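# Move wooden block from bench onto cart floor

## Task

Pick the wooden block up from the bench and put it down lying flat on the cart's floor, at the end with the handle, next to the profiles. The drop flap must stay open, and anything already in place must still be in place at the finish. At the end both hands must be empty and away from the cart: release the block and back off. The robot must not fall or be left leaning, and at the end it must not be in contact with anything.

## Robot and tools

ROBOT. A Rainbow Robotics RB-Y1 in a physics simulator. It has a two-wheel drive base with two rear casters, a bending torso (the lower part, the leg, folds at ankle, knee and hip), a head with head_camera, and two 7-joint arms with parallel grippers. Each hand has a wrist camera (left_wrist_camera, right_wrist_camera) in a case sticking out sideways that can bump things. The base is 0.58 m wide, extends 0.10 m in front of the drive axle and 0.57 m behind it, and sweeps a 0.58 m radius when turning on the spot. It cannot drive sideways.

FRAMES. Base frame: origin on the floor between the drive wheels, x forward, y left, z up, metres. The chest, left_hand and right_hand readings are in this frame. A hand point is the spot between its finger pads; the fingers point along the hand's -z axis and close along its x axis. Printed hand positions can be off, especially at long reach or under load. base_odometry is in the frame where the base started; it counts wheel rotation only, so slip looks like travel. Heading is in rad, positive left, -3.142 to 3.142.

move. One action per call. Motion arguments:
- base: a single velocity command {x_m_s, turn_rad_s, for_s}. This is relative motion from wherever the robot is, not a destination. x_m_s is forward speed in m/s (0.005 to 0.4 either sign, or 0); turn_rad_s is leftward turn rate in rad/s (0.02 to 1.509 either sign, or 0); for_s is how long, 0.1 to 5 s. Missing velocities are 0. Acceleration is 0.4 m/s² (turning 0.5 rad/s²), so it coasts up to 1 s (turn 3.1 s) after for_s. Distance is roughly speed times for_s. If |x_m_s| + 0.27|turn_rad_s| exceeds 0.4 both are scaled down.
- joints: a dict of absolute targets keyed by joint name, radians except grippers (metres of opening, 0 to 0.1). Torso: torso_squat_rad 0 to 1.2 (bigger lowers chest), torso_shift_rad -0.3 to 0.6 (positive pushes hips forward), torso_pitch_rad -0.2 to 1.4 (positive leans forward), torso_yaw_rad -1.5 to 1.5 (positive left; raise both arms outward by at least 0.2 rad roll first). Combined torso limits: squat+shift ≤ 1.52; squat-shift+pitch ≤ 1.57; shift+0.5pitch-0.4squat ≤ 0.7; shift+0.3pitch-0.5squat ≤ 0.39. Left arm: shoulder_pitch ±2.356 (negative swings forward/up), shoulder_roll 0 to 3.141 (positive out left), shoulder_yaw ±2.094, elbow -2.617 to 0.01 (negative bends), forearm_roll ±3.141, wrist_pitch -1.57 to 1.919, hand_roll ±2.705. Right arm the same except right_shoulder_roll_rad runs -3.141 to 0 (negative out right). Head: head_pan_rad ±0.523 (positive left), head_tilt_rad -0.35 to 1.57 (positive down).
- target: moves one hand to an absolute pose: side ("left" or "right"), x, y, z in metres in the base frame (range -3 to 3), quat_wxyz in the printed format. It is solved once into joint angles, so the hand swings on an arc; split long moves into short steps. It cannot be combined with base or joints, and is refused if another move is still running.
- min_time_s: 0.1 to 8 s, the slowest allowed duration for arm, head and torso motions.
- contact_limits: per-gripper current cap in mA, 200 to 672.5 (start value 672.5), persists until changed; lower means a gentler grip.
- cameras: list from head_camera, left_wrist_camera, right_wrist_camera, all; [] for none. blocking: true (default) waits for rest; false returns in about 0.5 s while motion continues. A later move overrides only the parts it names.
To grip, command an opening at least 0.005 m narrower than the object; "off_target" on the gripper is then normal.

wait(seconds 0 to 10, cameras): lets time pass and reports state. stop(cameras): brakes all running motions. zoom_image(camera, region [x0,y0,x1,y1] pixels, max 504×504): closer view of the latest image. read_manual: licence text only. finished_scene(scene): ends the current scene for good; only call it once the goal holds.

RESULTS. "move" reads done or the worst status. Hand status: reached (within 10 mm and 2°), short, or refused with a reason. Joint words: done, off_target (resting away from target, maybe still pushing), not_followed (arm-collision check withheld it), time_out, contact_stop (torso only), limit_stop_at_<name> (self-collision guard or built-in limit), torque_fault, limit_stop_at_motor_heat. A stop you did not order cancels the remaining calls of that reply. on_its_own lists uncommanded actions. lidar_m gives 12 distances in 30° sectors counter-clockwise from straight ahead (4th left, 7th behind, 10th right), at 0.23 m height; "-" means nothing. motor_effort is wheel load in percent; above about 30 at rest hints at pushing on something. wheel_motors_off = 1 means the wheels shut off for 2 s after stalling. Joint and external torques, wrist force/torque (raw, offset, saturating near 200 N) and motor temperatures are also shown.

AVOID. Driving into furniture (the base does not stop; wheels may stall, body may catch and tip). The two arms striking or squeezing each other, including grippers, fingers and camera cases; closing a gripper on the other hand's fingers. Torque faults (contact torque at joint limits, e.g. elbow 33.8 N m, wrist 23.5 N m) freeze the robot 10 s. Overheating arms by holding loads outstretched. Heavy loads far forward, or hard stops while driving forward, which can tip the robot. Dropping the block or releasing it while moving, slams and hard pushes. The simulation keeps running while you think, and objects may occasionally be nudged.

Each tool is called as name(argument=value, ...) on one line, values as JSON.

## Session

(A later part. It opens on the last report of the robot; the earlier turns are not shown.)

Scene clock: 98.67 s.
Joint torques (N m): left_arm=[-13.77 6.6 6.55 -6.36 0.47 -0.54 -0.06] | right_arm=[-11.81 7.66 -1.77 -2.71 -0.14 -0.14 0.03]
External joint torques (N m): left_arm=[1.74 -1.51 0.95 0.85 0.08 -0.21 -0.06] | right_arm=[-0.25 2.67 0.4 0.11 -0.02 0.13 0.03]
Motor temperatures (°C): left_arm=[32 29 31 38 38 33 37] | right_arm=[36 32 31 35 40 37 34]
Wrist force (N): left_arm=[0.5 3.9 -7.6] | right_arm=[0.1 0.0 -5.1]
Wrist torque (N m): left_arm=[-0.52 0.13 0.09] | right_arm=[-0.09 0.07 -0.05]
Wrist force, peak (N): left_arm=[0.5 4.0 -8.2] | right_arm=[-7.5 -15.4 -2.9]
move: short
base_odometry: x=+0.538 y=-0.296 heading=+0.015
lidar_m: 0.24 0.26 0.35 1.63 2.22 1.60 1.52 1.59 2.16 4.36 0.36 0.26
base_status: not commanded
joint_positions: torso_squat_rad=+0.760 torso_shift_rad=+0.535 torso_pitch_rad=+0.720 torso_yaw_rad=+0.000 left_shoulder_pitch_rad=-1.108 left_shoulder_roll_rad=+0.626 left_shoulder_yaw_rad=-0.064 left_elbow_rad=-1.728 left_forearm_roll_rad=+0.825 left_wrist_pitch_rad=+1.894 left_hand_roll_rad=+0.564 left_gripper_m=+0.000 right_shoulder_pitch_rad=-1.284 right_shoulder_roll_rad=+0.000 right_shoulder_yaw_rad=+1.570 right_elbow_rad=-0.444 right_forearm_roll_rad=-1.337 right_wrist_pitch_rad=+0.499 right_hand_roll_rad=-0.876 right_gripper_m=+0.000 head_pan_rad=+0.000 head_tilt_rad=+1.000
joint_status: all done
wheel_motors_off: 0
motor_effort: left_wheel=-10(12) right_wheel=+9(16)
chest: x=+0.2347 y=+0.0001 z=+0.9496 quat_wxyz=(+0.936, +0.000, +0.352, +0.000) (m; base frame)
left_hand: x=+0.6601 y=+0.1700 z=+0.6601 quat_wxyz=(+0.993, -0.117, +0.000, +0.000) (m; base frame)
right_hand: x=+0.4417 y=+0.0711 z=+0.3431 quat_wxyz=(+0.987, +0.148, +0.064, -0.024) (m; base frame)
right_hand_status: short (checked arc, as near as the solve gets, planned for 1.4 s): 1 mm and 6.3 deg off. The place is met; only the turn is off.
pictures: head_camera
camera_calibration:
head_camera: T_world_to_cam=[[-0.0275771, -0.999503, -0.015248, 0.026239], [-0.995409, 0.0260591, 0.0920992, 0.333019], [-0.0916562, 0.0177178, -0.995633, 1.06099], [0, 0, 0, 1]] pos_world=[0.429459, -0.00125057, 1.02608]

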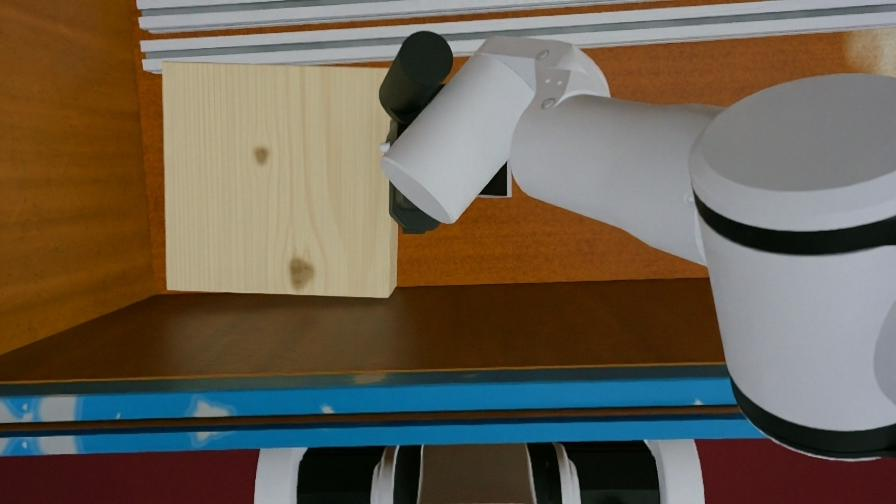

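move(joints={"right_shoulder_pitch_rad":-1.003,"right_shoulder_roll_rad":-0.01,"right_shoulder_yaw_rad":0.521,"right_elbow_rad":-0.612,"right_forearm_roll_rad":-0.483,"right_wrist_pitch_rad":0.89,"right_hand_roll_rad":-0.547}, cameras=[])

move(joints={"right_shoulder_pitch_rad":-0.701,"right_shoulder_roll_rad":-0.294,"right_shoulder_yaw_rad":0.262,"right_elbow_rad":-1.026,"right_forearm_roll_rad":-0.566,"right_wrist_pitch_rad":1.082,"right_hand_roll_rad":-0.212}, cameras=["head_camera"])

zoom_image(camera="head_camera", region=[100, 0, 500, 330])

move(target={"side":"left","x":0.58,"y":0.07,"z":0.7,"quat_wxyz":[0.993,-0.117,0,0]}, cameras=[])

move(joints={"torso_squat_rad":0.0,"torso_shift_rad":0.2,"torso_pitch_rad":0.0}, cameras=["head_camera"])

Scene clock: 106.73 s.
Joint torques (N m): left_arm=[-13.87 6.2 6.59 -6.53 0.48 -0.51 -0.15] | right_arm=[-10.02 5.21 -1.25 -6.3 -0.72 0.1 -0.13]
External joint torques (N m): left_arm=[1.63 -1.91 0.99 0.67 0.08 -0.19 -0.14] | right_arm=[-0.23 0.74 -0.89 -0.86 -0.45 0 -0.12]
Motor temperatures (°C): left_arm=[32 29 31 37 37 33 37] | right_arm=[35 32 31 34 39 37 34]
Wrist force (N): left_arm=[1.0 3.8 -8.0] | right_arm=[0.5 0.4 -5.0]
Wrist torque (N m): left_arm=[-0.51 0.21 0.11] | right_arm=[-0.09 0.05 -0.05]
Wrist force, peak (N): left_arm=[0.5 4.2 -8.2] | right_arm=[0.8 -1.4 -5.9]
move: done
base_odometry: x=+0.537 y=-0.296 heading=+0.015
lidar_m: 0.24 0.25 0.35 1.63 2.20 1.60 1.51 1.60 2.16 4.35 0.37 0.25
base_status: not commanded
joint_positions: torso_squat_rad=+0.760 torso_shift_rad=+0.535 torso_pitch_rad=+0.720 torso_yaw_rad=+0.000 left_shoulder_pitch_rad=-1.108 left_shoulder_roll_rad=+0.626 left_shoulder_yaw_rad=-0.064 left_elbow_rad=-1.728 left_forearm_roll_rad=+0.825 left_wrist_pitch_rad=+1.894 left_hand_roll_rad=+0.564 left_gripper_m=+0.000 right_shoulder_pitch_rad=-1.003 right_shoulder_roll_rad=-0.010 right_shoulder_yaw_rad=+0.521 right_elbow_rad=-0.612 right_forearm_roll_rad=-0.483 right_wrist_pitch_rad=+0.890 right_hand_roll_rad=-0.547 right_gripper_m=+0.000 head_pan_rad=+0.000 head_tilt_rad=+1.000
joint_status: all done
wheel_motors_off: 0
motor_effort: left_wheel=-8(10) right_wheel=+7(10)
chest: x=+0.2347 y=+0.0001 z=+0.9496 quat_wxyz=(+0.936, +0.000, +0.352, +0.000) (m; base frame)
left_hand: x=+0.6601 y=+0.1701 z=+0.6601 quat_wxyz=(+0.993, -0.117, +0.000, +0.000) (m; base frame)
right_hand: x=+0.4440 y=+0.0123 z=+0.3400 quat_wxyz=(+0.988, +0.112, +0.106, -0.018) (m; base frame)
pictures: none
No camera images: "cameras" was empty.

Scene clock: 107.77 s.
Joint torques (N m): left_arm=[-14.02 6.47 6.64 -6.5 0.52 -0.56 -0.1] | right_arm=[-6.75 -0.49 -2.02 -6.36 -0.56 0.16 -0.23]
External joint torques (N m): left_arm=[1.48 -1.64 1.04 0.7 0.12 -0.23 -0.1] | right_arm=[-0.71 2.22 -0.58 -0.78 -0.3 -0.12 -0.22]
Motor temperatures (°C): left_arm=[32 29 31 37 37 33 37] | right_arm=[35 32 31 34 39 37 34]
Wrist force (N): left_arm=[1.0 3.7 -7.7] | right_arm=[0.7 0.4 -4.6]
Wrist torque (N m): left_arm=[-0.54 0.21 0.09] | right_arm=[-0.07 0.09 -0.07]
Wrist force, peak (N): left_arm=[0.5 3.7 -8.2] | right_arm=[0.4 -0.1 -5.7]
move: done
base_odometry: x=+0.537 y=-0.296 heading=+0.015
lidar_m: 0.23 0.26 0.35 1.63 2.21 1.60 1.52 1.60 2.14 4.36 0.36 0.26
base_status: not commanded
joint_positions: torso_squat_rad=+0.760 torso_shift_rad=+0.535 torso_pitch_rad=+0.720 torso_yaw_rad=+0.000 left_shoulder_pitch_rad=-1.108 left_shoulder_roll_rad=+0.626 left_shoulder_yaw_rad=-0.064 left_elbow_rad=-1.728 left_forearm_roll_rad=+0.825 left_wrist_pitch_rad=+1.894 left_hand_roll_rad=+0.564 left_gripper_m=+0.000 right_shoulder_pitch_rad=-0.701 right_shoulder_roll_rad=-0.294 right_shoulder_yaw_rad=+0.262 right_elbow_rad=-1.026 right_forearm_roll_rad=-0.566 right_wrist_pitch_rad=+1.082 right_hand_roll_rad=-0.212 right_gripper_m=+0.000 head_pan_rad=+0.000 head_tilt_rad=+1.000
joint_status: all done
wheel_motors_off: 0
motor_effort: left_wheel=-8(8) right_wheel=+9(10)
chest: x=+0.2347 y=+0.0001 z=+0.9496 quat_wxyz=(+0.936, +0.000, +0.352, +0.000) (m; base frame)
left_hand: x=+0.6601 y=+0.1700 z=+0.6601 quat_wxyz=(+0.993, -0.117, +0.000, +0.000) (m; base frame)
right_hand: x=+0.4449 y=-0.1505 z=+0.3419 quat_wxyz=(+0.987, +0.115, +0.108, -0.015) (m; base frame)
pictures: head_camera
camera_calibration:
head_camera: T_world_to_cam=[[-0.0275878, -0.999502, -0.0153473, 0.0263468], [-0.995409, 0.0260606, 0.0921018, 0.333007], [-0.091656, 0.0178178, -0.995631, 1.06108], [0, 0, 0, 1]] pos_world=[0.429459, -0.00125082, 1.02618]

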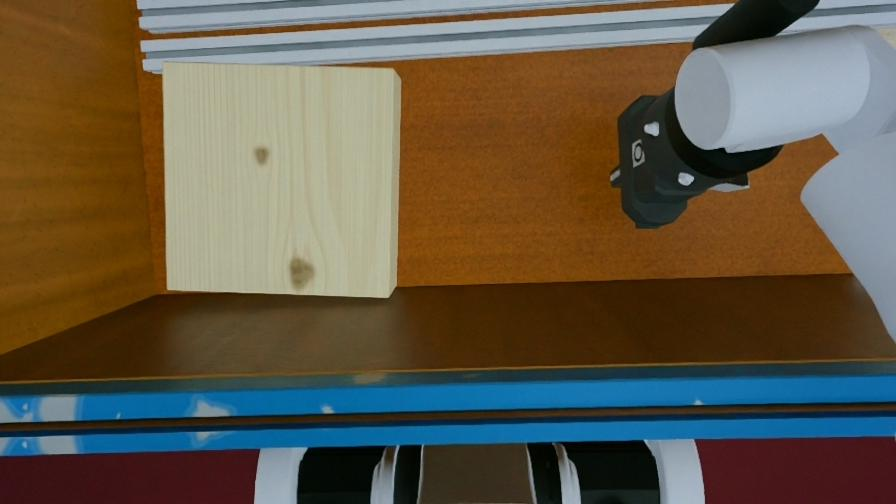

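Scaled by 1.260 from the camera's 896x504 image, which has a finer 1280x720 frame.

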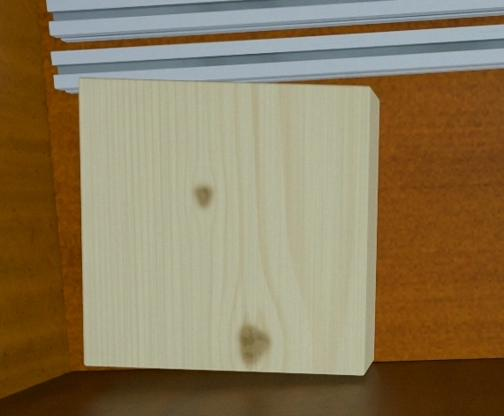

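Scene clock: 108.83 s.
Joint torques (N m): left_arm=[-13.38 3.95 7.36 -5.2 0.16 -0.65 -0.19] | right_arm=[-6.75 -1.39 -1.58 -5.75 -0.51 0.26 -0.44]
External joint torques (N m): left_arm=[0.87 -0.45 0.92 0.67 -0.06 -0.17 -0.19] | right_arm=[-0.71 1.31 -0.15 -0.18 -0.25 -0.01 -0.43]
Motor temperatures (°C): left_arm=[32 29 31 37 37 33 37] | right_arm=[35 32 31 34 38 37 34]
Wrist force (N): left_arm=[0.5 3.1 -7.7] | right_arm=[1.0 0.1 -4.8]
Wrist torque (N m): left_arm=[-0.44 0.15 0.10] | right_arm=[-0.05 0.14 -0.07]
Wrist force, peak (N): left_arm=[0.1 4.5 -8.4] | right_arm=[1.4 0.3 -5.2]
move: done
base_odometry: x=+0.537 y=-0.296 heading=+0.015
lidar_m: 0.23 0.25 0.36 1.65 2.20 1.59 1.51 1.60 2.16 4.35 0.37 0.25
base_status: not commanded
joint_positions: torso_squat_rad=+0.760 torso_shift_rad=+0.535 torso_pitch_rad=+0.720 torso_yaw_rad=+0.000 left_shoulder_pitch_rad=-1.183 left_shoulder_roll_rad=+0.659 left_shoulder_yaw_rad=-0.401 left_elbow_rad=-2.098 left_forearm_roll_rad=+0.955 left_wrist_pitch_rad=+1.919 left_hand_roll_rad=+1.129 left_gripper_m=+0.000 right_shoulder_pitch_rad=-0.701 right_shoulder_roll_rad=-0.294 right_shoulder_yaw_rad=+0.262 right_elbow_rad=-1.026 right_forearm_roll_rad=-0.566 right_wrist_pitch_rad=+1.082 right_hand_roll_rad=-0.212 right_gripper_m=+0.000 head_pan_rad=+0.000 head_tilt_rad=+1.000
joint_status: all done
wheel_motors_off: 0
motor_effort: left_wheel=-7(8) right_wheel=+7(9)
chest: x=+0.2347 y=+0.0001 z=+0.9496 quat_wxyz=(+0.936, +0.000, +0.352, +0.000) (m; base frame)
left_hand: x=+0.5800 y=+0.0701 z=+0.7000 quat_wxyz=(+0.993, -0.117, +0.000, +0.000) (m; base frame)
left_hand_status: reached (checked arc, planned for 0.7 s): 0 mm and 0.1 deg off.
right_hand: x=+0.4449 y=-0.1504 z=+0.3420 quat_wxyz=(+0.987, +0.115, +0.108, -0.015) (m; base frame)
pictures: none
No camera images: "cameras" was empty.

Scene clock: 112.20 s.
Joint torques (N m): left_arm=[-16.39 4.96 9.37 -0.2 -1.07 -0.89 -0.23] | right_arm=[-21.21 -4.48 -3.77 -9.1 -0.08 -0.98 -0.33]
External joint torques (N m): left_arm=[1.36 -0.86 1.21 0.42 -0.1 0.03 -0.2] | right_arm=[-0.47 1.34 0.1 -0.72 -0.15 0.04 -0.36]
Motor temperatures (°C): left_arm=[32 29 31 37 37 33 37] | right_arm=[35 31 31 33 38 37 34]
Wrist force (N): left_arm=[-4.2 2.9 -6.1] | right_arm=[-3.2 0.1 -4.5]
Wrist torque (N m): left_arm=[-0.42 -0.11 0.17] | right_arm=[-0.07 -0.09 -0.13]
Wrist force, peak (N): left_arm=[-0.1 3.8 -8.4] | right_arm=[-3.9 0.3 -4.6]
move: done
base_odometry: x=+0.537 y=-0.296 heading=+0.015
lidar_m: 0.24 0.25 0.35 1.65 2.22 1.59 1.52 1.60 2.14 4.35 0.37 0.26
base_status: not commanded
joint_positions: torso_squat_rad=+0.000 torso_shift_rad=+0.200 torso_pitch_rad=+0.000 torso_yaw_rad=+0.000 left_shoulder_pitch_rad=-1.183 left_shoulder_roll_rad=+0.659 left_shoulder_yaw_rad=-0.401 left_elbow_rad=-2.098 left_forearm_roll_rad=+0.954 left_wrist_pitch_rad=+1.919 left_hand_roll_rad=+1.129 left_gripper_m=+0.000 right_shoulder_pitch_rad=-0.701 right_shoulder_roll_rad=-0.294 right_shoulder_yaw_rad=+0.262 right_elbow_rad=-1.026 right_forearm_roll_rad=-0.566 right_wrist_pitch_rad=+1.082 right_hand_roll_rad=-0.212 right_gripper_m=+0.000 head_pan_rad=+0.000 head_tilt_rad=+1.000
joint_status: all done
wheel_motors_off: 0
motor_effort: left_wheel=-5(10) right_wheel=+7(10)
chest: x=-0.0890 y=+0.0001 z=+1.2760 quat_wxyz=(+1.000, +0.000, +0.000, +0.000) (m; base frame)
left_hand: x=+0.3352 y=+0.0702 z=+1.3161 quat_wxyz=(+0.929, -0.110, -0.350, -0.041) (m; base frame)
right_hand: x=+0.4698 y=-0.1503 z=+0.9579 quat_wxyz=(+0.962, +0.113, -0.247, +0.026) (m; base frame)
pictures: head_camera
camera_calibration:
head_camera: T_world_to_cam=[[-0.0105397, -0.999504, -0.0296737, 0.0423058], [-0.809034, 0.0259639, -0.587188, 0.864157], [0.587668, 0.0178182, -0.808906, 1.17851], [0, 0, 0, 1]] pos_world=[0.0070053, -0.00115111, 1.46198]

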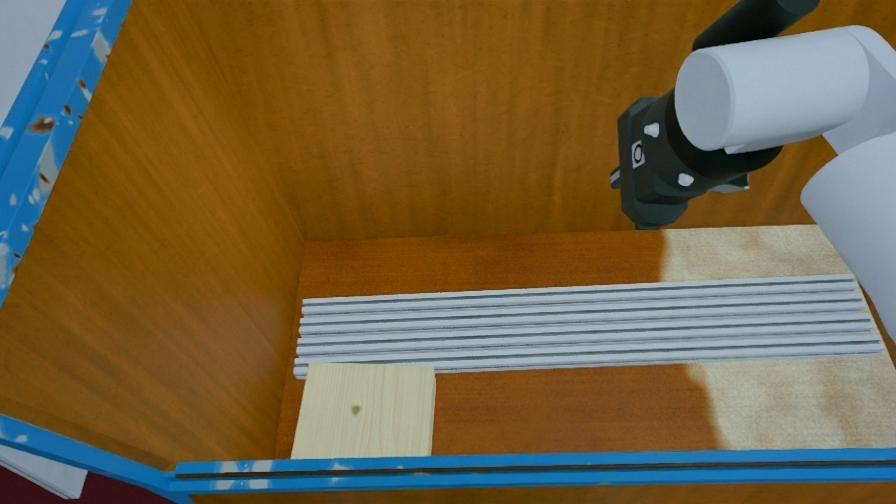

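move(base={"x_m_s":-0.35,"for_s":1.3}, cameras=["head_camera"])

finished_scene(scene=2)

Scene clock: 116.23 s.
Joint torques (N m): left_arm=[-16.34 5.05 9.01 -0.35 -1.04 -0.97 -0.38] | right_arm=[-21.45 -4.89 -3.88 -8.99 -0.14 -0.99 -0.2]
External joint torques (N m): left_arm=[1.42 -0.77 0.85 0.27 -0.07 -0.05 -0.35] | right_arm=[-0.71 0.94 -0.01 -0.61 -0.22 0.03 -0.23]
Motor temperatures (°C): left_arm=[32 29 31 37 36 33 37] | right_arm=[35 31 31 33 38 37 34]
Wrist force (N): left_arm=[-4.0 3.0 -5.8] | right_arm=[-3.7 0.0 -4.0]
Wrist torque (N m): left_arm=[-0.45 -0.08 0.18] | right_arm=[-0.06 -0.14 -0.13]
Wrist force, peak (N): left_arm=[-4.1 3.7 -7.0] | right_arm=[-4.3 0.3 -4.4]
move: done
base_odometry: x=+0.082 y=-0.303 heading=+0.014
lidar_m: 0.70 0.73 1.22 4.52 1.55 1.12 1.06 1.12 1.52 3.94 1.02 0.73
base_status: done (sent for 1.3 of 1.3 s)
joint_positions: torso_squat_rad=+0.000 torso_shift_rad=+0.200 torso_pitch_rad=+0.000 torso_yaw_rad=+0.000 left_shoulder_pitch_rad=-1.183 left_shoulder_roll_rad=+0.659 left_shoulder_yaw_rad=-0.401 left_elbow_rad=-2.098 left_forearm_roll_rad=+0.954 left_wrist_pitch_rad=+1.919 left_hand_roll_rad=+1.129 left_gripper_m=+0.000 right_shoulder_pitch_rad=-0.701 right_shoulder_roll_rad=-0.294 right_shoulder_yaw_rad=+0.262 right_elbow_rad=-1.026 right_forearm_roll_rad=-0.566 right_wrist_pitch_rad=+1.082 right_hand_roll_rad=-0.212 right_gripper_m=+0.000 head_pan_rad=+0.000 head_tilt_rad=+1.000
joint_status: not commanded
wheel_motors_off: 0
motor_effort: left_wheel=-21(45) right_wheel=+19(40)
chest: x=-0.0890 y=+0.0001 z=+1.2760 quat_wxyz=(+1.000, +0.000, +0.000, +0.000) (m; base frame)
left_hand: x=+0.3352 y=+0.0702 z=+1.3161 quat_wxyz=(+0.929, -0.110, -0.350, -0.041) (m; base frame)
right_hand: x=+0.4698 y=-0.1503 z=+0.9578 quat_wxyz=(+0.962, +0.113, -0.247, +0.026) (m; base frame)
pictures: head_camera
camera_calibration:
head_camera: T_world_to_cam=[[-0.0105387, -0.999504, -0.0296728, 0.0422046], [-0.809082, 0.0259611, -0.587122, 0.864064], [0.587601, 0.0178203, -0.808954, 1.17858], [0, 0, 0, 1]] pos_world=[0.00700532, -0.00125112, 1.46198]

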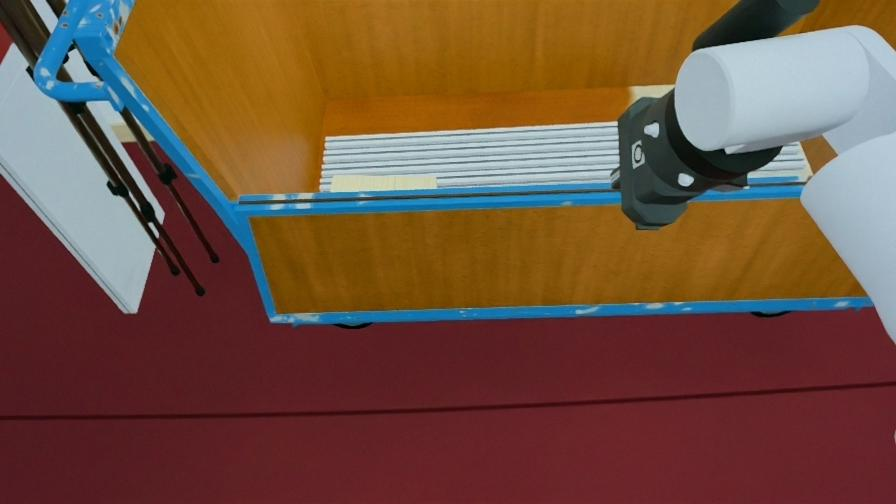

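The scene is finished: the task was done.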